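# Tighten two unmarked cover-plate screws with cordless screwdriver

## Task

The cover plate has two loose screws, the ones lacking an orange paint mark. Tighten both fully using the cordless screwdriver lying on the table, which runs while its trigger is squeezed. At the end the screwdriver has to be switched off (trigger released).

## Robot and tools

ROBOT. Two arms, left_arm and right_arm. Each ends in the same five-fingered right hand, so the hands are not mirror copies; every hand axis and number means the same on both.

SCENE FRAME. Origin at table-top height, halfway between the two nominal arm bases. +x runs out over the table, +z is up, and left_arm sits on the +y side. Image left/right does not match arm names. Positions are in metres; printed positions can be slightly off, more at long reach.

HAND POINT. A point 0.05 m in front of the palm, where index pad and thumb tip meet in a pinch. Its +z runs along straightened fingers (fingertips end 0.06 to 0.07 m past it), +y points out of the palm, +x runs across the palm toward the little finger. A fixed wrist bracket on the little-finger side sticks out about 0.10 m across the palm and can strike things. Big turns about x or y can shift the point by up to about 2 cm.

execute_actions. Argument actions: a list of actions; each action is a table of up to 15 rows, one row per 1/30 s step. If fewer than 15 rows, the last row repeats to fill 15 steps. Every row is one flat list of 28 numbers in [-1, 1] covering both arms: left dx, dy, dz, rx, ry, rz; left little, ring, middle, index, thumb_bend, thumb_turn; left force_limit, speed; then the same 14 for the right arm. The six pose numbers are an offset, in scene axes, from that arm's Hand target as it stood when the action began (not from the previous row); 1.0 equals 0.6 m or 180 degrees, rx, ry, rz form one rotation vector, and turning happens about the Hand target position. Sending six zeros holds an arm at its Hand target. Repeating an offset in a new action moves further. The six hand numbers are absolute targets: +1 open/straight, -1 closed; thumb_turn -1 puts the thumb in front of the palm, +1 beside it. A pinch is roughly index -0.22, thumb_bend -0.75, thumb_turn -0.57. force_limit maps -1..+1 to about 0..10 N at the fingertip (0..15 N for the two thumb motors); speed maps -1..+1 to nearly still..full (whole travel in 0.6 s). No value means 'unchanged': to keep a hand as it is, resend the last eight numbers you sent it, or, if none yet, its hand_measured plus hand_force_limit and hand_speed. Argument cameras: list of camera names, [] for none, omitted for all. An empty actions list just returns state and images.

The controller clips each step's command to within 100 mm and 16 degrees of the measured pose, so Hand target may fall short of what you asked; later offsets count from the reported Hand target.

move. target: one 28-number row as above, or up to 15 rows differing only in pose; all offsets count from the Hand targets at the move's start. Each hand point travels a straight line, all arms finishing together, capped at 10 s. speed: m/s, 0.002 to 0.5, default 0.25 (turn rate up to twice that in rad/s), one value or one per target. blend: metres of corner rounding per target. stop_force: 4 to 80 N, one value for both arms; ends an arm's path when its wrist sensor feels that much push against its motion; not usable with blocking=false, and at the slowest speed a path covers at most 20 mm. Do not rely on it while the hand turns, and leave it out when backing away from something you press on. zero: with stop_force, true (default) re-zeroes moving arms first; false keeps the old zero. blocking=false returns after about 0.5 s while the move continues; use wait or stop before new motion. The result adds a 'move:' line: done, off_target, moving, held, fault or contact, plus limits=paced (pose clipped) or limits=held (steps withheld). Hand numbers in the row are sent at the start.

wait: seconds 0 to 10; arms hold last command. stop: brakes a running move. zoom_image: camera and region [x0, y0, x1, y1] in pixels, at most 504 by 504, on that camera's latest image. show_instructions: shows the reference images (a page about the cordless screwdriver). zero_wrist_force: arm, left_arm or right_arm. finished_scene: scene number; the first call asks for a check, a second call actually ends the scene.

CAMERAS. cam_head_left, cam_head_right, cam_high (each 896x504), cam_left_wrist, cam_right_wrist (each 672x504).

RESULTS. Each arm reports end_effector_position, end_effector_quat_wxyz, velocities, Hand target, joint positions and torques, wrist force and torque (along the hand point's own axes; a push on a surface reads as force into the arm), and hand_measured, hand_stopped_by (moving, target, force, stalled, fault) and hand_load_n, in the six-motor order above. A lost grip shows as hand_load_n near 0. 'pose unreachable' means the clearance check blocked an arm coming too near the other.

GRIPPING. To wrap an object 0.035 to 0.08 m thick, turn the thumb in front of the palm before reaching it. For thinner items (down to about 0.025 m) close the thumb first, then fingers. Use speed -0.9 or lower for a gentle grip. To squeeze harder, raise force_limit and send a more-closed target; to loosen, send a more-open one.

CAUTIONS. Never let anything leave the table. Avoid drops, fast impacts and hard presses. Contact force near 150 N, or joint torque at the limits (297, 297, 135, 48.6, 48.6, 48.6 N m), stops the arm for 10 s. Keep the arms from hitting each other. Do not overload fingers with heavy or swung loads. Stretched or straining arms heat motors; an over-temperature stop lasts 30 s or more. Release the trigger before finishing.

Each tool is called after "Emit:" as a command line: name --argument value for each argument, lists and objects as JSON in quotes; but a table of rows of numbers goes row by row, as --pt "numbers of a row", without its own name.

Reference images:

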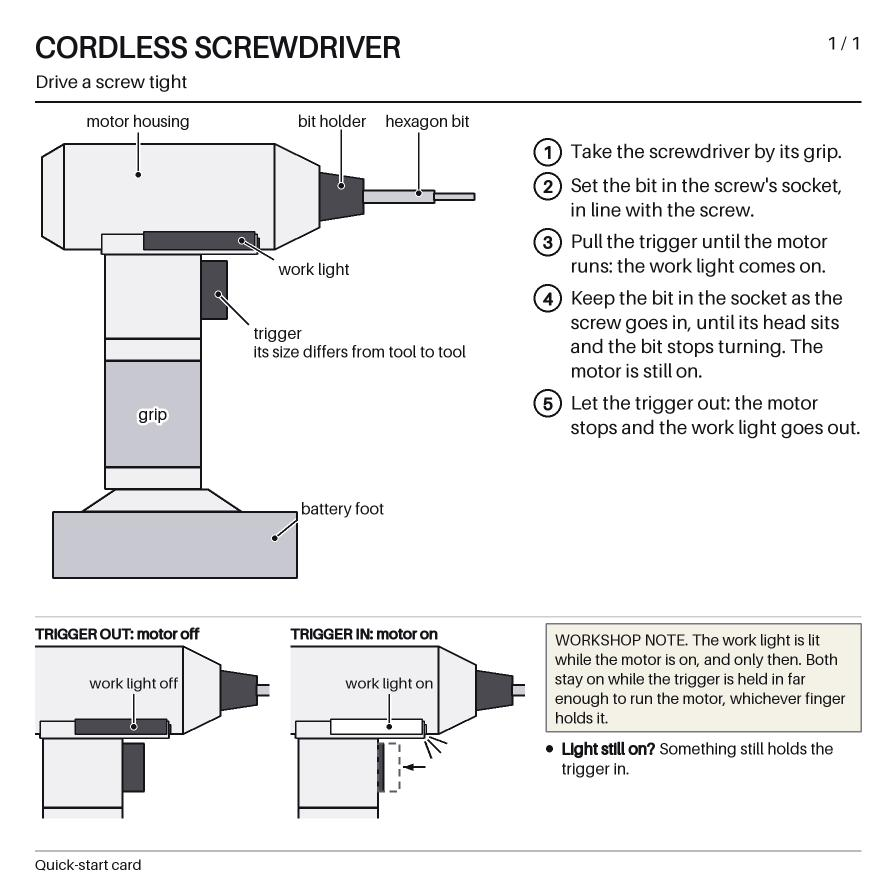

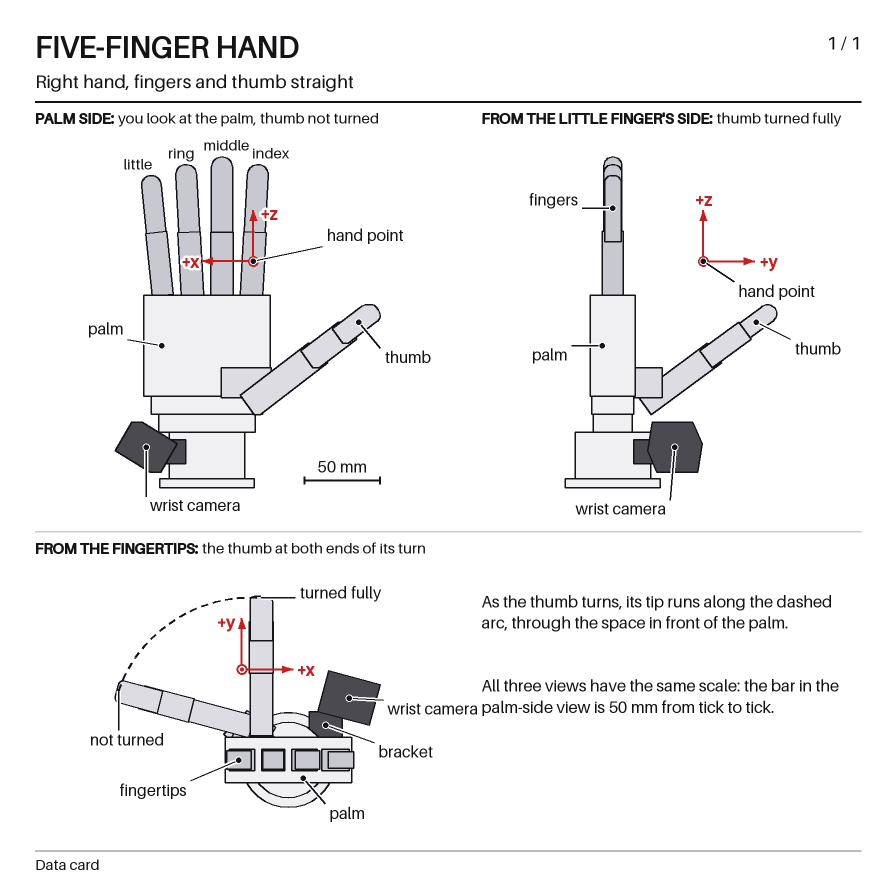

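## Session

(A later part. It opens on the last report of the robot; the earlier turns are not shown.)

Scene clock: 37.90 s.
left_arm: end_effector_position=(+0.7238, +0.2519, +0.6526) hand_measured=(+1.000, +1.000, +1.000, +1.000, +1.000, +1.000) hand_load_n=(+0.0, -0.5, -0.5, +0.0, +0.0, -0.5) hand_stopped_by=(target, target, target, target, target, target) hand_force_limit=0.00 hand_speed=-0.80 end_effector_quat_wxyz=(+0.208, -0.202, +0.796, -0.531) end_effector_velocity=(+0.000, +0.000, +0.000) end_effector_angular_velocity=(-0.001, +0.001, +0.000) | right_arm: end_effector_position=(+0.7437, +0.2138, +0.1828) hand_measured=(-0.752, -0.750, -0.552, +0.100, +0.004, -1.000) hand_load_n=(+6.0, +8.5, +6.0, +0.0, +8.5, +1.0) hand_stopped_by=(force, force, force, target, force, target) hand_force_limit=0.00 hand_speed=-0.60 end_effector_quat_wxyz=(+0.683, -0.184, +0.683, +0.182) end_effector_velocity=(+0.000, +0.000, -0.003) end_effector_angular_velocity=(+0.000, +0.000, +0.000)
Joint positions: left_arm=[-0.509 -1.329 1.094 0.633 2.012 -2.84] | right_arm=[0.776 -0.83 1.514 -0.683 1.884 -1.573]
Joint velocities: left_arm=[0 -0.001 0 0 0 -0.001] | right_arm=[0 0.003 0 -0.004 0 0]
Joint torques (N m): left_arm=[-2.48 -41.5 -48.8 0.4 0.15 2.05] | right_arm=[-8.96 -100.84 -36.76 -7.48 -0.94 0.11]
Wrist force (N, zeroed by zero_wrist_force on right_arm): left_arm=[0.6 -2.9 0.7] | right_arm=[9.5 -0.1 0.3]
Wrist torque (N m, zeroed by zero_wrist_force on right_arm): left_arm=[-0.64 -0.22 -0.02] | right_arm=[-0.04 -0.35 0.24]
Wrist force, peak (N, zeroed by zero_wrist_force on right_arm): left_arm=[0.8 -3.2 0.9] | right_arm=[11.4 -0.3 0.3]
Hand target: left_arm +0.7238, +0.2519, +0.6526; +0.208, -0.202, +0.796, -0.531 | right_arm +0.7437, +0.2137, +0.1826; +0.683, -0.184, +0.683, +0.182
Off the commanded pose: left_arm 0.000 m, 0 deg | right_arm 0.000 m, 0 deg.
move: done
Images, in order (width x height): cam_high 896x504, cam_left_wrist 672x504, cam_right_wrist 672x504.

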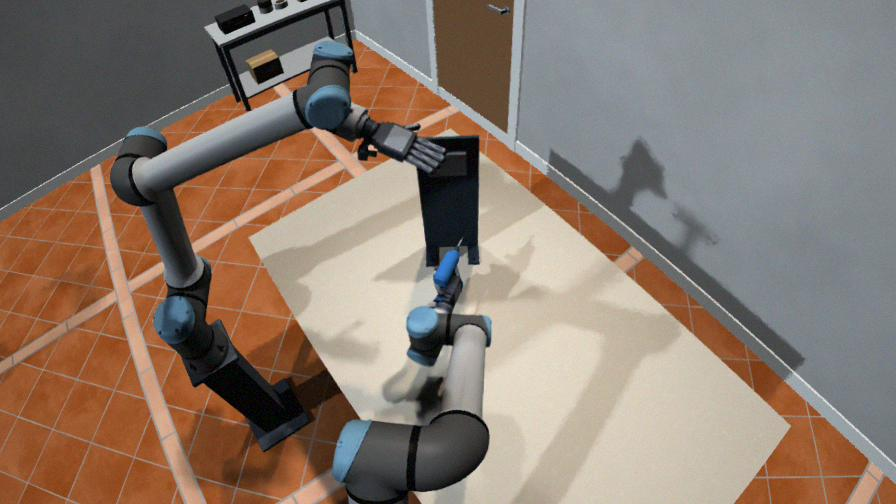

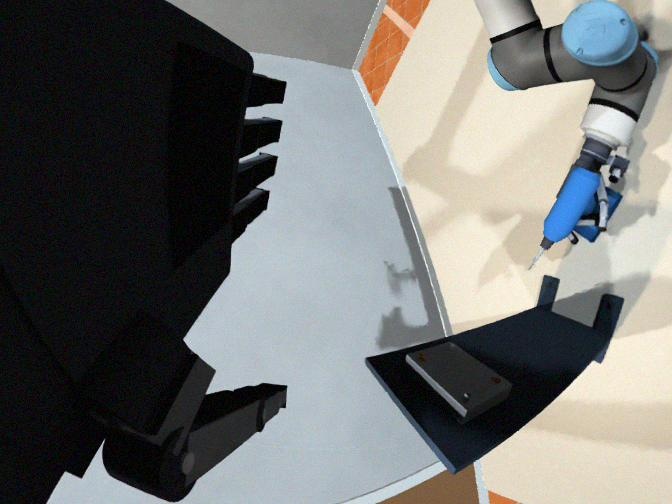

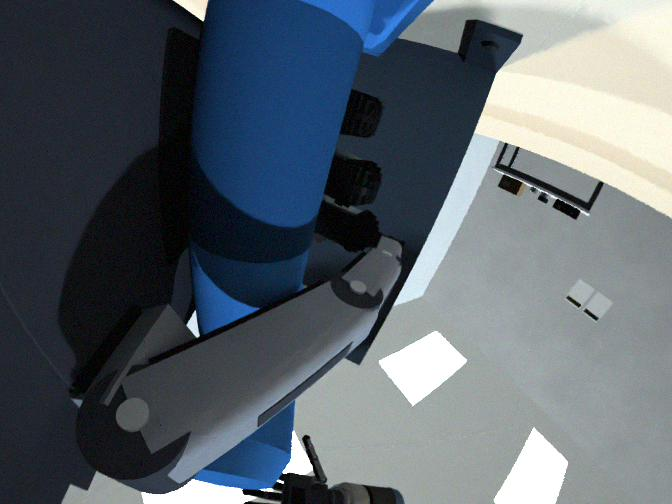

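Emit:
move --target '[0,0,0,0,0,0,1,1,1,1,1,1,0,-0.8,0,0,0,0,0,0,-1,-1,-1,-1,-1,-1,0,-0.6]' --cameras '["cam_high","cam_right_wrist","cam_left_wrist"]'

Emit:
zoom_image --camera "cam_left_wrist" --region '[480, 140, 672, 290]'

Emit:
zoom_image --camera "cam_high" --region '[380, 230, 500, 350]'

Scene clock: 39.47 s.
left_arm: end_effector_position=(+0.7238, +0.2519, +0.6526) hand_measured=(+1.000, +1.000, +1.000, +1.000, +1.000, +1.000) hand_load_n=(+0.0, +0.0, +0.0, +0.0, +0.0, +0.0) hand_stopped_by=(target, target, target, target, target, target) hand_force_limit=0.00 hand_speed=-0.80 end_effector_quat_wxyz=(+0.208, -0.202, +0.796, -0.531) end_effector_velocity=(+0.000, +0.000, +0.000) end_effector_angular_velocity=(-0.001, +0.001, +0.000) | right_arm: end_effector_position=(+0.7437, +0.2137, +0.1826) hand_measured=(-0.752, -0.752, -0.552, -0.652, +0.006, -1.000) hand_load_n=(+0.5, +0.0, +5.5, +5.0, +9.0, +0.0) hand_stopped_by=(force, force, force, force, force, target) hand_force_limit=0.00 hand_speed=-0.60 end_effector_quat_wxyz=(+0.683, -0.184, +0.683, +0.182) end_effector_velocity=(+0.000, +0.000, +0.000) end_effector_angular_velocity=(+0.000, +0.001, +0.000)
Joint positions: left_arm=[-0.509 -1.329 1.094 0.633 2.012 -2.84] | right_arm=[0.776 -0.83 1.514 -0.683 1.884 -1.573]
Joint velocities: left_arm=[0 0 0 -0.001 0 -0.001] | right_arm=[0 0 0 0.001 0 0]
Joint torques (N m): left_arm=[-3.83 -38.64 -48.38 0.75 0.02 2.13] | right_arm=[-9.24 -121.16 -46.05 -2.86 1.61 0.52]
Wrist force (N, zeroed by zero_wrist_force on right_arm): left_arm=[0.7 -3.1 1.0] | right_arm=[9.4 0.2 0.8]
Wrist torque (N m, zeroed by zero_wrist_force on right_arm): left_arm=[-0.69 -0.24 -0.02] | right_arm=[-0.02 -0.39 0.24]
Wrist force, peak (N, zeroed by zero_wrist_force on right_arm): left_arm=[1.4 -2.9 1.1] | right_arm=[15.0 0.6 -2.9]
Hand target: left_arm +0.7238, +0.2519, +0.6526; +0.208, -0.202, +0.796, -0.531 | right_arm +0.7437, +0.2137, +0.1826; +0.683, -0.184, +0.683, +0.182
Off the commanded pose: left_arm 0.000 m, 0 deg | right_arm 0.000 m, 0 deg.
move: done
Images, in order (width x height): cam_high 896x504, cam_left_wrist 672x504, cam_right_wrist 672x504.

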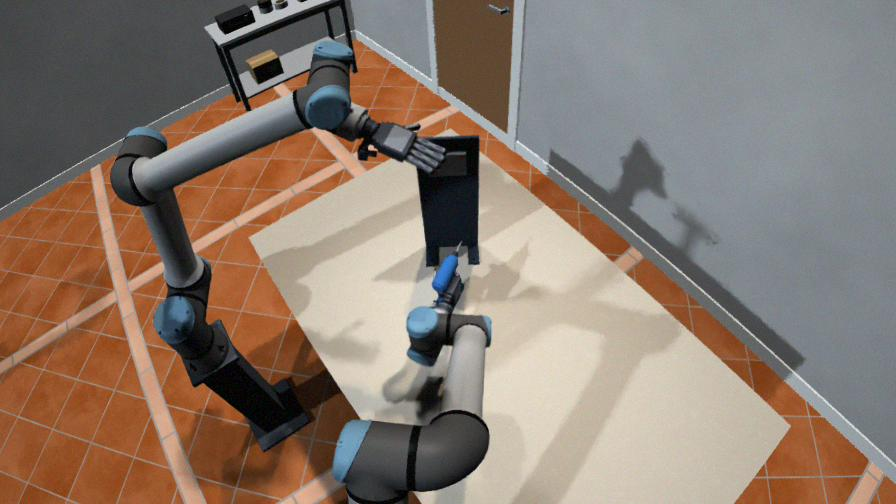

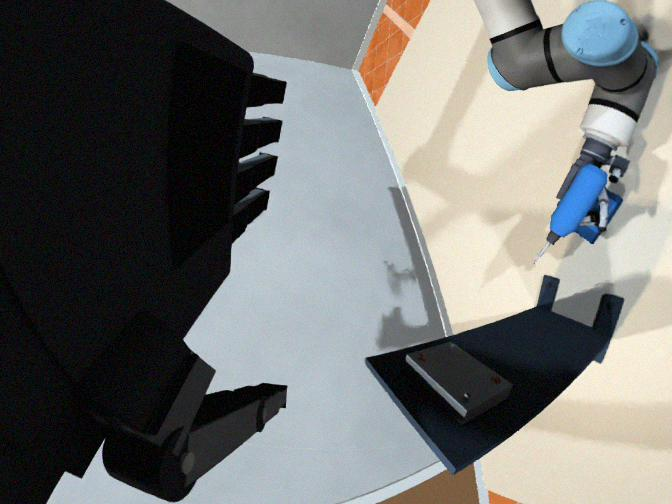

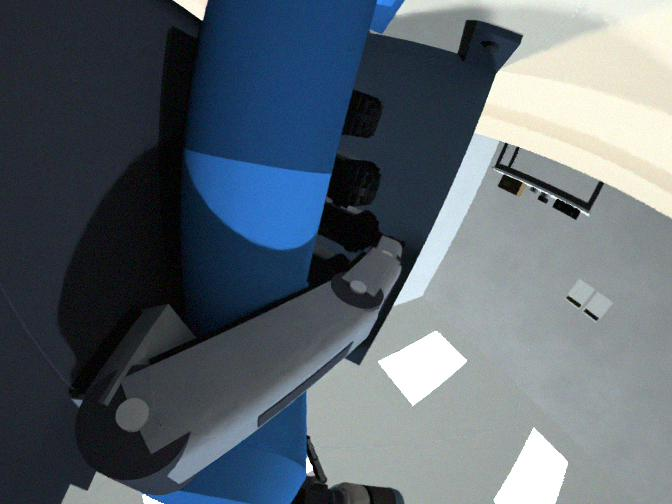

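Scaled by 2.625 from the camera's 672x504 image, which has a finer 960x720 frame.

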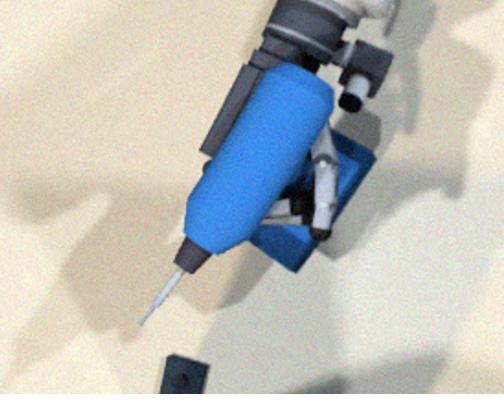

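Scaled by 4.200.

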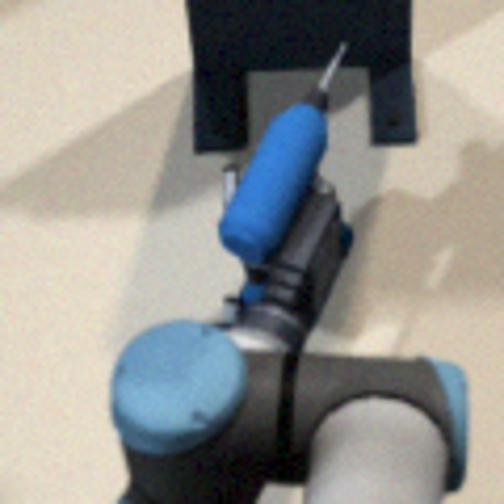

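Emit:
execute_actions --actions '[]' --cameras '["cam_high","cam_right_wrist","cam_left_wrist"]'

Scene clock: 39.97 s.
left_arm: end_effector_position=(+0.7238, +0.2519, +0.6526) hand_measured=(+1.000, +1.000, +1.000, +1.000, +1.000, +1.000) hand_load_n=(+0.0, +0.5, +0.0, +0.0, +0.0, +0.0) hand_stopped_by=(target, target, target, target, target, target) hand_force_limit=0.00 hand_speed=-0.80 end_effector_quat_wxyz=(+0.208, -0.202, +0.796, -0.531) end_effector_velocity=(+0.000, +0.000, +0.000) end_effector_angular_velocity=(+0.001, +0.000, +0.000) | right_arm: end_effector_position=(+0.7437, +0.2137, +0.1826) hand_measured=(-0.752, -0.752, -0.552, -0.652, +0.006, -1.000) hand_load_n=(+0.5, +0.0, +5.5, +5.0, +9.0, +0.5) hand_stopped_by=(force, force, force, force, force, target) hand_force_limit=0.00 hand_speed=-0.60 end_effector_quat_wxyz=(+0.683, -0.184, +0.683, +0.182) end_effector_velocity=(+0.000, +0.000, -0.001) end_effector_angular_velocity=(-0.001, +0.001, +0.000)
Joint positions: left_arm=[-0.509 -1.329 1.094 0.633 2.012 -2.84] | right_arm=[0.776 -0.83 1.514 -0.683 1.884 -1.573]
Joint velocities: left_arm=[0 0 0 0 0 0] | right_arm=[0 0.001 0 0 0 0]
Joint torques (N m): left_arm=[-7.12 -42.78 -47.43 0.1 -0.31 2.65] | right_arm=[-7.62 -121.76 -45.26 -2.69 1.51 0.87]
Wrist force (N, zeroed by zero_wrist_force on right_arm): left_arm=[0.6 -2.7 0.9] | right_arm=[9.2 0.1 0.4]
Wrist torque (N m, zeroed by zero_wrist_force on right_arm): left_arm=[-0.63 -0.23 -0.01] | right_arm=[-0.02 -0.35 0.22]
Wrist force, peak (N, zeroed by zero_wrist_force on right_arm): left_arm=[1.0 -3.0 1.1] | right_arm=[9.7 -0.2 0.4]
Hand target: left_arm +0.7238, +0.2519, +0.6526; +0.208, -0.202, +0.796, -0.531 | right_arm +0.7437, +0.2137, +0.1826; +0.683, -0.184, +0.683, +0.182
Off the commanded pose: left_arm 0.000 m, 0 deg | right_arm 0.000 m, 0 deg.
Images, in order (width x height): cam_high 896x504, cam_left_wrist 672x504, cam_right_wrist 672x504.

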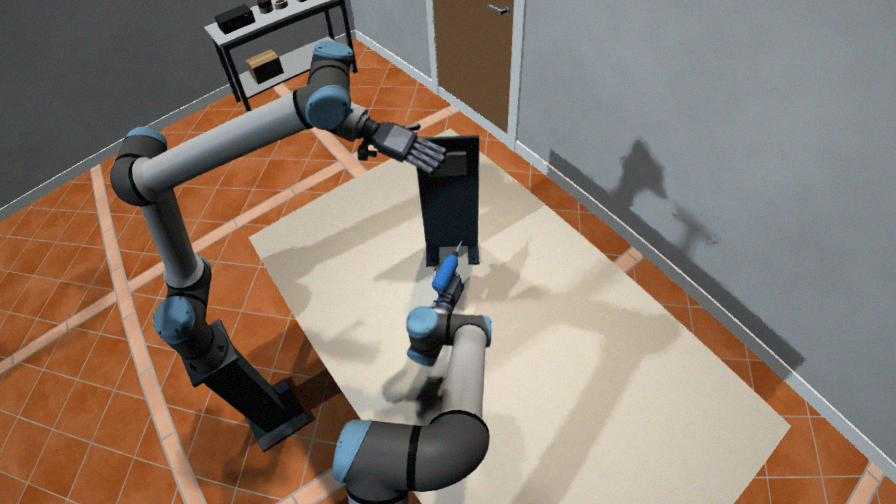

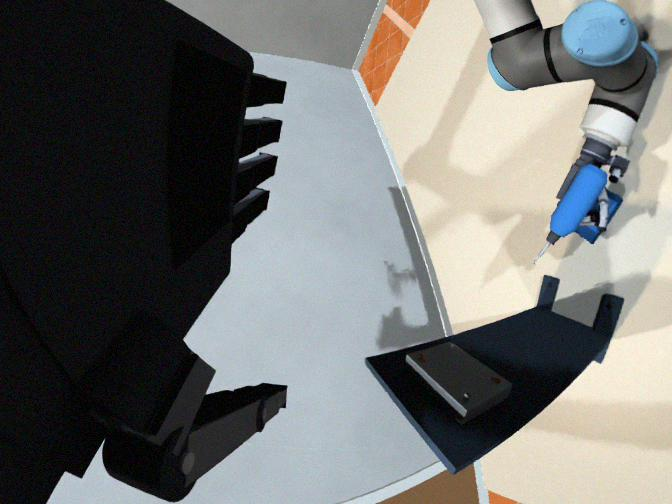

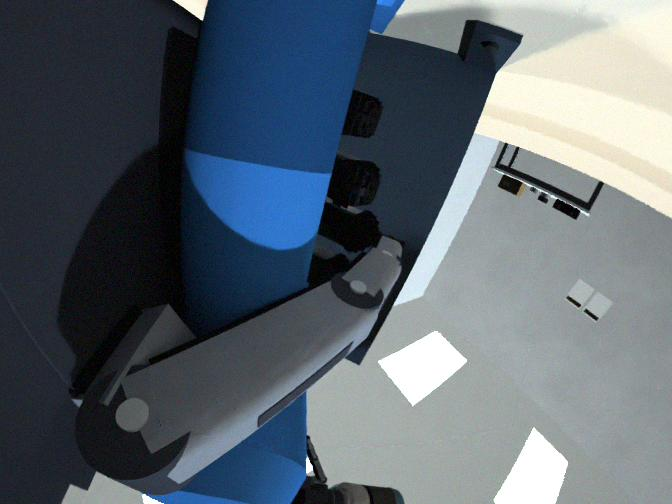

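Emit:
execute_actions --actions '[[[0,0,0,0,0,0,1,1,1,1,1,1,0,-0.8,0,0,0,0,0,0,-1,-1,-1,-0.2,-1,-1,0,-0.6]]]' --cameras '["cam_right_wrist"]'

Emit:
zoom_image --camera "cam_right_wrist" --region '[170, 0, 672, 504]'

Scene clock: 41.07 s.
left_arm: end_effector_position=(+0.7238, +0.2519, +0.6526) hand_measured=(+1.000, +1.000, +1.000, +1.000, +1.000, +1.000) hand_load_n=(+0.0, +0.0, -0.5, +0.0, +0.0, -0.5) hand_stopped_by=(target, target, target, target, target, target) hand_force_limit=0.00 hand_speed=-0.80 end_effector_quat_wxyz=(+0.208, -0.202, +0.796, -0.531) end_effector_velocity=(+0.000, +0.000, +0.000) end_effector_angular_velocity=(+0.000, +0.001, +0.001) | right_arm: end_effector_position=(+0.7437, +0.2137, +0.1826) hand_measured=(-0.752, -0.752, -0.552, -0.200, +0.006, -1.000) hand_load_n=(+0.5, +0.0, +6.0, -0.5, +8.5, +0.5) hand_stopped_by=(force, force, force, target, force, target) hand_force_limit=0.00 hand_speed=-0.60 end_effector_quat_wxyz=(+0.683, -0.184, +0.683, +0.182) end_effector_velocity=(+0.000, +0.000, +0.001) end_effector_angular_velocity=(+0.000, +0.000, +0.000)
Joint positions: left_arm=[-0.509 -1.329 1.094 0.633 2.012 -2.84] | right_arm=[0.776 -0.83 1.514 -0.683 1.884 -1.573]
Joint velocities: left_arm=[0 0.001 0 0 0 -0.001] | right_arm=[0 -0.001 0 0.001 0 0]
Joint torques (N m): left_arm=[-4.06 -39.84 -48.41 0.48 0.31 2.04] | right_arm=[-3.62 -121.19 -42.72 -2.99 1.35 1.57]
Wrist force (N, zeroed by zero_wrist_force on right_arm): left_arm=[0.9 -3.1 0.8] | right_arm=[9.3 0.0 0.3]
Wrist torque (N m, zeroed by zero_wrist_force on right_arm): left_arm=[-0.67 -0.26 -0.01] | right_arm=[-0.03 -0.36 0.23]
Wrist force, peak (N, zeroed by zero_wrist_force on right_arm): left_arm=[0.8 -3.1 1.4] | right_arm=[9.8 0.0 0.5]
Hand target: left_arm +0.7238, +0.2519, +0.6526; +0.208, -0.202, +0.796, -0.531 | right_arm +0.7437, +0.2137, +0.1826; +0.683, -0.184, +0.683, +0.182
Off the commanded pose: left_arm 0.000 m, 0 deg | right_arm 0.000 m, 0 deg.
Images, in order (width x height): cam_right_wrist 672x504.

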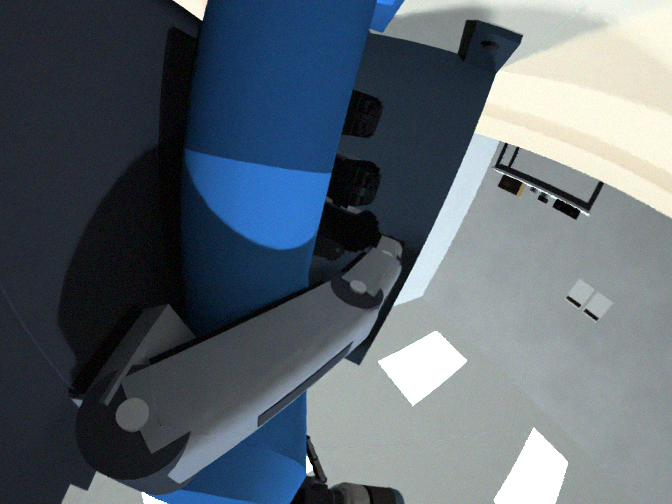

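Scaled by 1.000.

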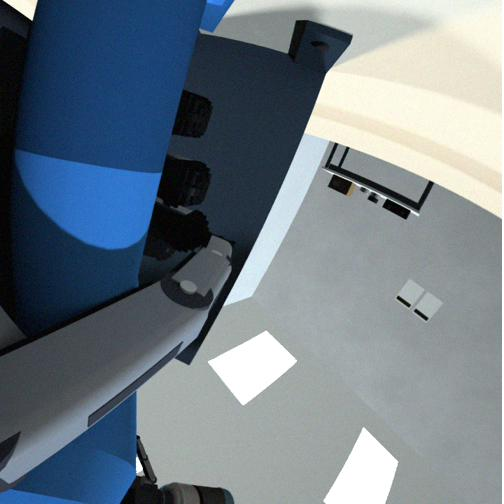

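Emit:
execute_actions --actions '[]' --cameras '["cam_head_left","cam_head_right","cam_high"]'

Emit:
zoom_image --camera "cam_head_left" --region '[400, 150, 600, 350]'

Emit:
zoom_image --camera "cam_high" --region '[400, 220, 520, 320]'

Scene clock: 41.40 s.
left_arm: end_effector_position=(+0.7238, +0.2519, +0.6526) hand_measured=(+1.000, +1.000, +1.000, +1.000, +1.000, +1.000) hand_load_n=(+0.0, +0.0, +0.0, +0.0, +0.0, -0.5) hand_stopped_by=(target, target, target, target, target, target) hand_force_limit=0.00 hand_speed=-0.80 end_effector_quat_wxyz=(+0.208, -0.202, +0.796, -0.531) end_effector_velocity=(+0.000, +0.001, +0.000) end_effector_angular_velocity=(+0.000, +0.000, +0.002) | right_arm: end_effector_position=(+0.7437, +0.2137, +0.1826) hand_measured=(-0.752, -0.752, -0.552, -0.200, +0.006, -1.000) hand_load_n=(+0.5, +0.0, +6.5, -0.5, +8.5, +0.5) hand_stopped_by=(force, force, force, target, force, target) hand_force_limit=0.00 hand_speed=-0.60 end_effector_quat_wxyz=(+0.683, -0.184, +0.683, +0.182) end_effector_velocity=(+0.000, +0.000, +0.001) end_effector_angular_velocity=(+0.001, -0.001, +0.000)
Joint positions: left_arm=[-0.509 -1.329 1.094 0.633 2.012 -2.84] | right_arm=[0.776 -0.83 1.514 -0.683 1.884 -1.573]
Joint velocities: left_arm=[0.001 0 0 0 0 0] | right_arm=[0 -0.001 0 0 0 0]
Joint torques (N m): left_arm=[-5.2 -37.76 -48.37 0.23 -0.01 2.36] | right_arm=[-1.37 -120.6 -41.87 -3.16 1.37 1.82]
Wrist force (N, zeroed by zero_wrist_force on right_arm): left_arm=[1.1 -2.8 0.8] | right_arm=[9.4 0.3 0.1]
Wrist torque (N m, zeroed by zero_wrist_force on right_arm): left_arm=[-0.62 -0.30 0.01] | right_arm=[0.03 -0.36 0.25]
Wrist force, peak (N, zeroed by zero_wrist_force on right_arm): left_arm=[1.0 -3.0 0.8] | right_arm=[9.7 0.1 0.4]
Hand target: left_arm +0.7238, +0.2519, +0.6526; +0.208, -0.202, +0.796, -0.531 | right_arm +0.7437, +0.2137, +0.1826; +0.683, -0.184, +0.683, +0.182
Off the commanded pose: left_arm 0.000 m, 0 deg | right_arm 0.000 m, 0 deg.
Images, in order (width x height): cam_head_left 896x504, cam_head_right 896x504, cam_high 896x504.

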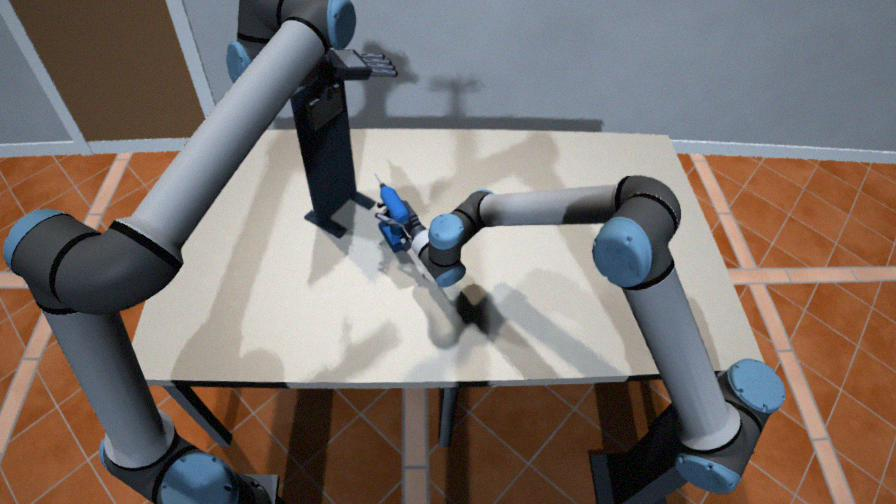

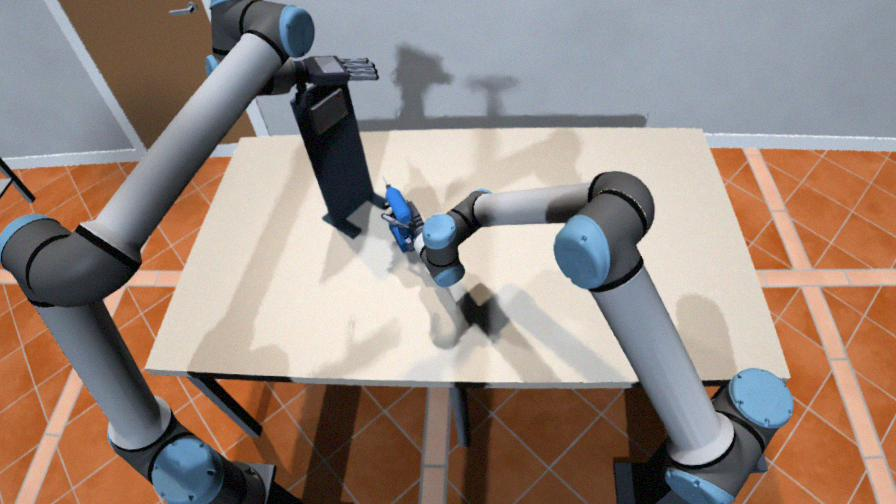

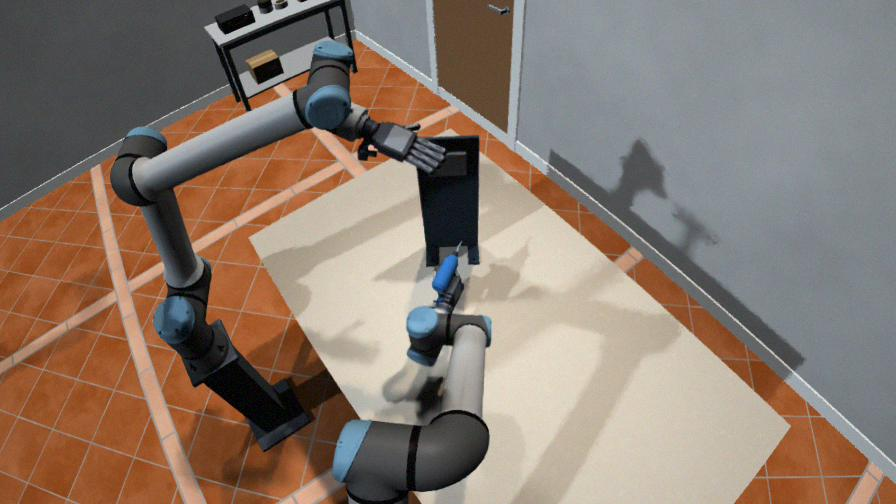

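Scaled by 2.520.

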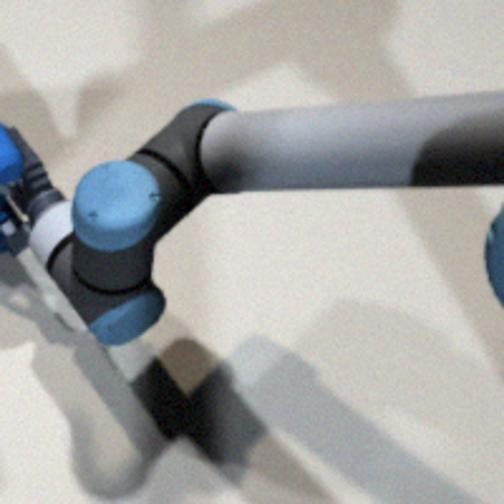

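Scaled by 4.200.

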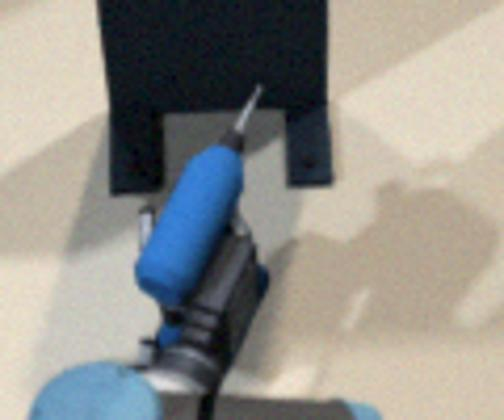

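Emit:
move --pt "0 0 0 0 0 0 1 1 1 1 1 1 0 -0.8 0 0 -0.05 0 0 0 -1 -1 -1 -0.2 -1 -1 0 -0.6" --speed 0.05 --cameras '[]'

Emit:
move --pt "0 0 0 0 0 0 1 1 1 1 1 1 0 -0.8 0 0 -0.06 0 0 0 -1 -1 -1 -0.2 -1 -1 0 -0.6" --speed 0.01 --stop_force 4 --cameras '["cam_left_wrist","cam_right_wrist"]'

Emit:
zoom_image --camera "cam_left_wrist" --region '[500, 130, 672, 290]'

Scene clock: 42.47 s.
left_arm: end_effector_position=(+0.7238, +0.2519, +0.6526) hand_measured=(+1.000, +1.000, +1.000, +1.000, +1.000, +1.000) hand_load_n=(+0.0, +0.0, +0.0, +0.0, +0.0, -0.5) hand_stopped_by=(target, target, target, target, target, target) hand_force_limit=0.00 hand_speed=-0.80 end_effector_quat_wxyz=(+0.208, -0.202, +0.796, -0.531) end_effector_velocity=(+0.000, +0.000, +0.000) end_effector_angular_velocity=(+0.001, -0.001, +0.000) | right_arm: end_effector_position=(+0.7437, +0.2137, +0.1524) hand_measured=(-0.752, -0.752, -0.552, -0.200, +0.006, -1.000) hand_load_n=(+0.5, +0.0, +6.0, -0.5, +8.5, +0.5) hand_stopped_by=(force, force, force, target, force, target) hand_force_limit=0.00 hand_speed=-0.60 end_effector_quat_wxyz=(+0.683, -0.184, +0.683, +0.182) end_effector_velocity=(+0.000, +0.000, +0.002) end_effector_angular_velocity=(-0.002, +0.001, +0.000)
Joint positions: left_arm=[-0.509 -1.329 1.094 0.633 2.012 -2.84] | right_arm=[0.776 -0.798 1.52 -0.721 1.884 -1.573]
Joint velocities: left_arm=[0 0 0 0 -0.001 0.001] | right_arm=[0 -0.003 0 0.005 0 0]
Joint torques (N m): left_arm=[-4.95 -39.48 -48.1 0.4 0.11 2.2] | right_arm=[8.37 -122.06 -43.87 -2.71 1.48 1.48]
Wrist force (N, zeroed by zero_wrist_force on right_arm): left_arm=[0.8 -2.5 0.5] | right_arm=[9.7 0.2 0.3]
Wrist torque (N m, zeroed by zero_wrist_force on right_arm): left_arm=[-0.56 -0.24 0.00] | right_arm=[0.01 -0.42 0.26]
Wrist force, peak (N, zeroed by zero_wrist_force on right_arm): left_arm=[1.0 -3.1 1.2] | right_arm=[11.2 0.0 0.2]
Hand target: left_arm +0.7238, +0.2519, +0.6526; +0.208, -0.202, +0.796, -0.531 | right_arm +0.7437, +0.2138, +0.1526; +0.683, -0.184, +0.683, +0.182
Off the commanded pose: left_arm 0.000 m, 0 deg | right_arm 0.000 m, 0 deg.
move: done
No camera images: "cameras" was empty.

Scene clock: 44.23 s.
left_arm: end_effector_position=(+0.7238, +0.2519, +0.6526) hand_measured=(+1.000, +1.000, +1.000, +1.000, +1.000, +1.000) hand_load_n=(+0.0, +0.5, -0.5, +0.0, +0.0, +0.0) hand_stopped_by=(target, target, target, target, target, target) hand_force_limit=0.00 hand_speed=-0.80 end_effector_quat_wxyz=(+0.208, -0.202, +0.796, -0.531) end_effector_velocity=(+0.000, +0.000, +0.000) end_effector_angular_velocity=(+0.001, -0.001, -0.001) | right_arm: end_effector_position=(+0.7437, +0.2138, +0.1462) hand_measured=(-0.752, -0.752, -0.552, -0.200, +0.006, -1.000) hand_load_n=(+0.0, +0.0, +6.0, +0.0, +8.5, +1.0) hand_stopped_by=(force, force, force, target, force, target) hand_force_limit=0.00 hand_speed=-0.60 end_effector_quat_wxyz=(+0.683, -0.184, +0.683, +0.182) end_effector_velocity=(+0.000, +0.000, -0.002) end_effector_angular_velocity=(-0.002, +0.001, +0.000)
Joint positions: left_arm=[-0.509 -1.329 1.094 0.633 2.012 -2.84] | right_arm=[0.776 -0.792 1.521 -0.729 1.884 -1.573]
Joint velocities: left_arm=[0 0 0 0.001 0 0.002] | right_arm=[0 0.001 0 0.001 0 0]
Joint torques (N m): left_arm=[-6.85 -42.03 -49.69 0.16 0.16 2.04] | right_arm=[11.77 -120.73 -43.47 -2.81 1.68 0.88]
Wrist force (N, zeroed by zero_wrist_force on right_arm): left_arm=[0.9 -2.8 0.8] | right_arm=[7.7 1.2 0.0]
Wrist torque (N m, zeroed by zero_wrist_force on right_arm): left_arm=[-0.63 -0.27 0.00] | right_arm=[0.14 -0.23 0.32]
Wrist force, peak (N, zeroed by zero_wrist_force on right_arm): left_arm=[1.0 -3.1 1.0] | right_arm=[9.9 -0.3 0.2]
Hand target: left_arm +0.7238, +0.2519, +0.6526; +0.208, -0.202, +0.796, -0.531 | right_arm +0.7437, +0.2138, +0.1462; +0.683, -0.184, +0.683, +0.182
Off the commanded pose: left_arm 0.000 m, 0 deg | right_arm 0.030 m, 0 deg.
move: contact (right_arm)
Images, in order (width x height): cam_left_wrist 672x504, cam_right_wrist 672x504.

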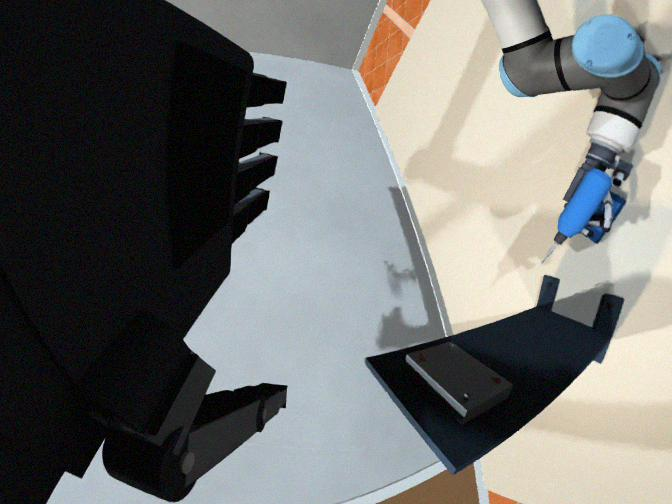

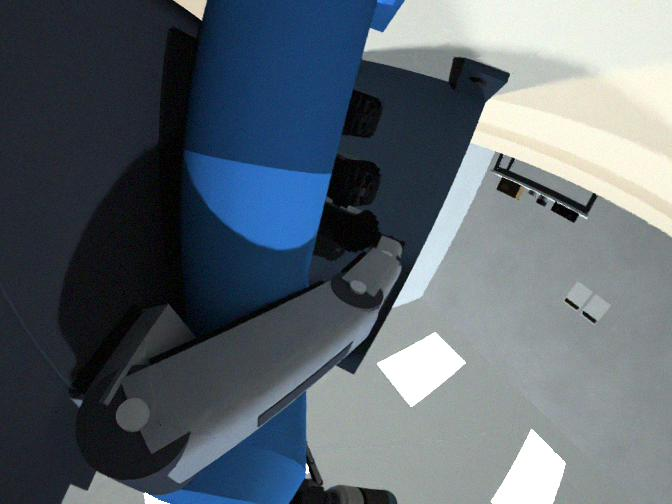

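Scaled by 2.930 from the camera's 672x504 image, which has a finer 960x720 frame.

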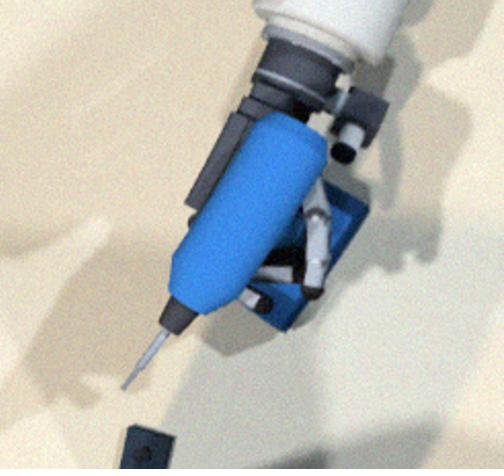

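Emit:
move --pt "0 0 0 0 0 0 1 1 1 1 1 1 0 -0.8 0 0 0.03 -0.0389 0.0674 0 -1 -1 -1 -0.2 -1 -1 0 -0.6" --speed 0.06 --cameras '[]'

Emit:
move --pt "0 0 0 0 0 0 1 1 1 1 1 1 0 -0.8 0 0 -0.06 0 0 0 -1 -1 -1 -0.2 -1 -1 0 -0.6" --speed 0.01 --stop_force 4 --cameras '["cam_left_wrist","cam_right_wrist"]'

Emit:
zoom_image --camera "cam_left_wrist" --region '[500, 130, 672, 290]'

Scene clock: 47.47 s.
left_arm: end_effector_position=(+0.7238, +0.2519, +0.6526) hand_measured=(+1.000, +1.000, +1.000, +1.000, +1.000, +1.000) hand_load_n=(+0.0, +0.0, +0.0, +0.0, +0.0, +0.0) hand_stopped_by=(target, target, target, target, target, target) hand_force_limit=0.00 hand_speed=-0.80 end_effector_quat_wxyz=(+0.208, -0.202, +0.796, -0.531) end_effector_velocity=(-0.001, +0.000, +0.001) end_effector_angular_velocity=(-0.001, +0.000, +0.000) | right_arm: end_effector_position=(+0.7437, +0.2138, +0.1644) hand_measured=(-0.752, -0.752, -0.552, -0.200, +0.006, -1.000) hand_load_n=(+0.0, +0.0, +6.0, +0.0, +8.5, +0.5) hand_stopped_by=(force, force, force, target, force, target) hand_force_limit=0.00 hand_speed=-0.60 end_effector_quat_wxyz=(+0.595, -0.205, +0.761, +0.159) end_effector_velocity=(+0.000, +0.000, +0.001) end_effector_angular_velocity=(+0.000, -0.001, +0.000)
Joint positions: left_arm=[-0.509 -1.329 1.094 0.633 2.012 -2.84] | right_arm=[0.776 -0.832 1.422 -0.334 1.874 -1.495]
Joint velocities: left_arm=[0 -0.001 0 0 0 -0.001] | right_arm=[0 -0.001 0 0 0 -0.001]
Joint torques (N m): left_arm=[-8.54 -41.15 -49.36 -0.1 0.36 2.25] | right_arm=[-11.11 -103.09 -36.45 -3.32 1.29 -1.67]
Wrist force (N, zeroed by zero_wrist_force on right_arm): left_arm=[0.8 -2.7 1.1] | right_arm=[9.6 0.8 2.6]
Wrist torque (N m, zeroed by zero_wrist_force on right_arm): left_arm=[-0.63 -0.26 0.00] | right_arm=[0.06 -0.56 0.28]
Wrist force, peak (N, zeroed by zero_wrist_force on right_arm): left_arm=[0.6 -3.4 1.1] | right_arm=[10.5 0.7 0.2]
Hand target: left_arm +0.7238, +0.2519, +0.6526; +0.208, -0.202, +0.796, -0.531 | right_arm +0.7437, +0.2137, +0.1642; +0.595, -0.205, +0.761, +0.159
Off the commanded pose: left_arm 0.000 m, 0 deg | right_arm 0.000 m, 0 deg.
move: done
No camera images: "cameras" was empty.

Scene clock: 51.13 s.
left_arm: end_effector_position=(+0.7238, +0.2519, +0.6526) hand_measured=(+1.000, +1.000, +1.000, +1.000, +1.000, +1.000) hand_load_n=(+0.0, +0.0, -0.5, +0.0, +0.0, +0.0) hand_stopped_by=(target, target, target, target, target, target) hand_force_limit=0.00 hand_speed=-0.80 end_effector_quat_wxyz=(+0.208, -0.202, +0.796, -0.531) end_effector_velocity=(+0.000, +0.000, +0.000) end_effector_angular_velocity=(+0.000, -0.001, +0.000) | right_arm: end_effector_position=(+0.7437, +0.2138, +0.1400) hand_measured=(-0.752, -0.752, -0.552, -0.200, +0.006, -1.000) hand_load_n=(+1.0, +0.0, +6.0, +0.0, +8.5, +0.5) hand_stopped_by=(force, force, force, target, force, target) hand_force_limit=0.00 hand_speed=-0.60 end_effector_quat_wxyz=(+0.595, -0.205, +0.761, +0.159) end_effector_velocity=(+0.000, +0.000, +0.001) end_effector_angular_velocity=(+0.000, +0.000, +0.000)
Joint positions: left_arm=[-0.509 -1.329 1.094 0.633 2.012 -2.84] | right_arm=[0.776 -0.809 1.431 -0.365 1.874 -1.495]
Joint velocities: left_arm=[0 0 0 0 0 0.001] | right_arm=[0 -0.001 0 0.001 0 0]
Joint torques (N m): left_arm=[-7.66 -39.59 -48.09 -0.52 0.09 2.59] | right_arm=[10.14 -119.13 -43.72 -0.69 2.07 -1.39]
Wrist force (N, zeroed by zero_wrist_force on right_arm): left_arm=[0.8 -2.5 0.8] | right_arm=[6.5 1.3 2.6]
Wrist torque (N m, zeroed by zero_wrist_force on right_arm): left_arm=[-0.59 -0.25 0.00] | right_arm=[0.04 -0.57 0.33]
Wrist force, peak (N, zeroed by zero_wrist_force on right_arm): left_arm=[1.2 -3.0 1.0] | right_arm=[9.6 0.9 2.9]
Hand target: left_arm +0.7238, +0.2519, +0.6526; +0.208, -0.202, +0.796, -0.531 | right_arm +0.7437, +0.2138, +0.1400; +0.595, -0.205, +0.761, +0.159
Off the commanded pose: left_arm 0.000 m, 0 deg | right_arm 0.012 m, 0 deg.
move: contact (right_arm)
Images, in order (width x height): cam_left_wrist 672x504, cam_right_wrist 672x504.

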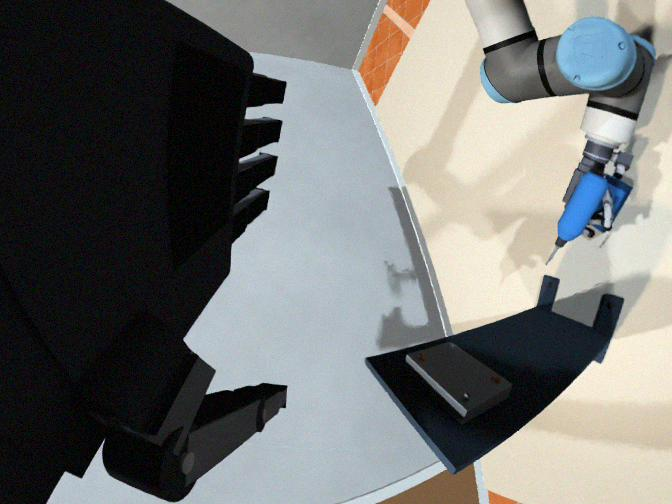

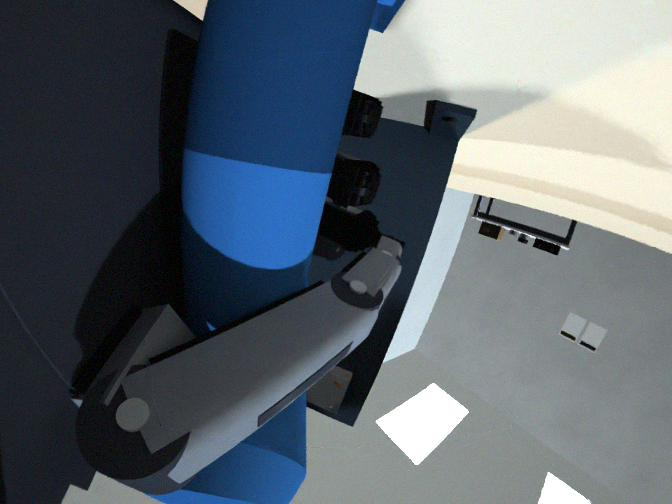

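Scaled by 2.930 from the camera's 672x504 image, which has a finer 960x720 frame.

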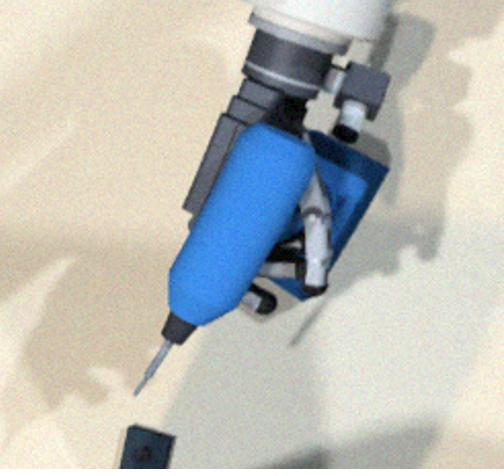

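Emit:
execute_actions --actions '[]' --cameras '["cam_head_left","cam_head_right"]'

Emit:
zoom_image --camera "cam_head_left" --region '[340, 160, 460, 270]'

Emit:
zoom_image --camera "cam_head_right" --region '[350, 160, 470, 270]'

Scene clock: 51.47 s.
left_arm: end_effector_position=(+0.7238, +0.2519, +0.6526) hand_measured=(+1.000, +1.000, +1.000, +1.000, +1.000, +1.000) hand_load_n=(+0.0, +0.0, +0.0, +0.0, +0.0, -0.5) hand_stopped_by=(target, target, target, target, target, target) hand_force_limit=0.00 hand_speed=-0.80 end_effector_quat_wxyz=(+0.208, -0.202, +0.796, -0.531) end_effector_velocity=(+0.000, +0.000, +0.000) end_effector_angular_velocity=(+0.000, +0.001, +0.000) | right_arm: end_effector_position=(+0.7437, +0.2138, +0.1400) hand_measured=(-0.752, -0.752, -0.552, -0.200, +0.006, -1.000) hand_load_n=(+1.0, +0.5, +6.0, +0.0, +8.0, +0.5) hand_stopped_by=(force, force, force, target, force, target) hand_force_limit=0.00 hand_speed=-0.60 end_effector_quat_wxyz=(+0.595, -0.205, +0.761, +0.159) end_effector_velocity=(+0.000, +0.000, -0.001) end_effector_angular_velocity=(-0.001, +0.001, +0.000)
Joint positions: left_arm=[-0.509 -1.329 1.094 0.633 2.012 -2.84] | right_arm=[0.776 -0.809 1.431 -0.365 1.874 -1.495]
Joint velocities: left_arm=[0 0 0 0.001 0 -0.001] | right_arm=[0 0.001 0 0 0 0]
Joint torques (N m): left_arm=[-11.19 -40.42 -47.38 -0.21 0.36 2.05] | right_arm=[9.3 -119.43 -43.25 -1.16 1.98 -1.37]
Wrist force (N, zeroed by zero_wrist_force on right_arm): left_arm=[0.9 -2.4 0.8] | right_arm=[6.5 1.3 2.8]
Wrist torque (N m, zeroed by zero_wrist_force on right_arm): left_arm=[-0.58 -0.26 0.01] | right_arm=[0.03 -0.55 0.32]
Wrist force, peak (N, zeroed by zero_wrist_force on right_arm): left_arm=[1.0 -2.8 1.1] | right_arm=[6.8 1.3 2.6]
Hand target: left_arm +0.7238, +0.2519, +0.6526; +0.208, -0.202, +0.796, -0.531 | right_arm +0.7437, +0.2138, +0.1400; +0.595, -0.205, +0.761, +0.159
Off the commanded pose: left_arm 0.000 m, 0 deg | right_arm 0.012 m, 0 deg.
Images, in order (width x height): cam_head_left 896x504, cam_head_right 896x504.

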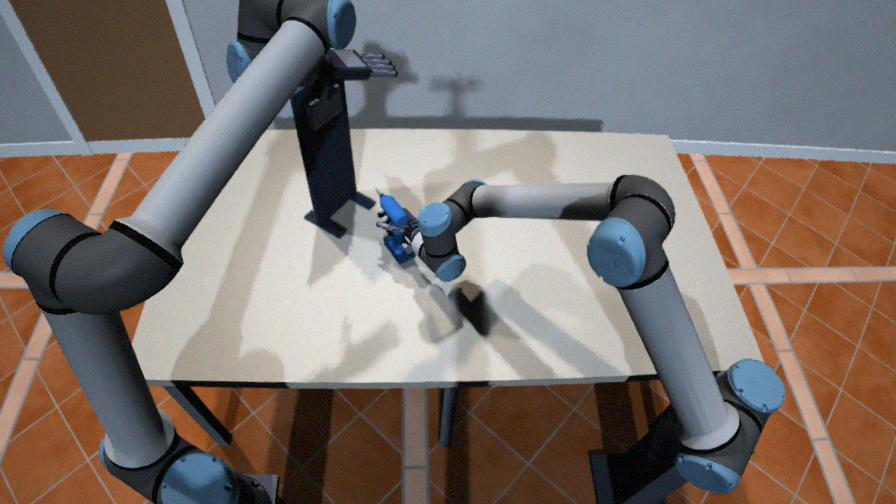

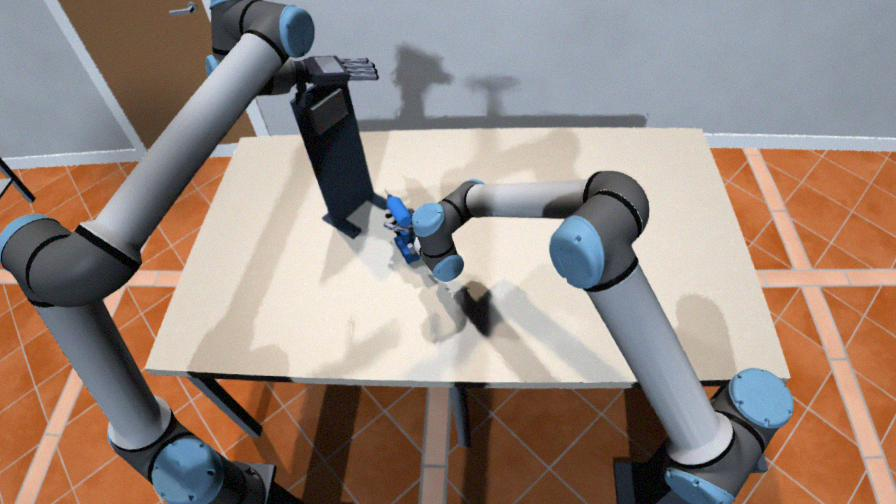

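Scaled by 4.200.

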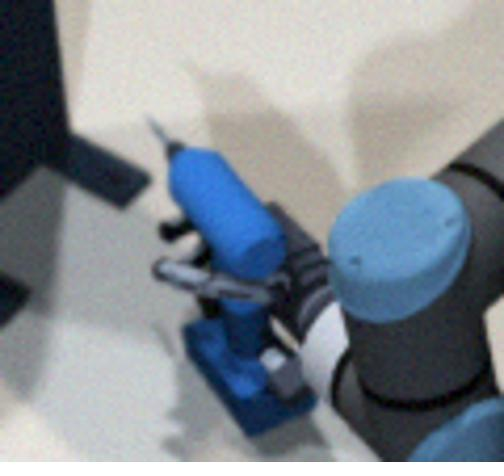

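Scaled by 4.200.

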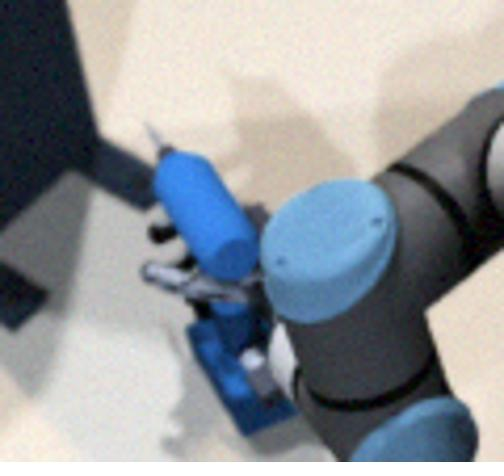

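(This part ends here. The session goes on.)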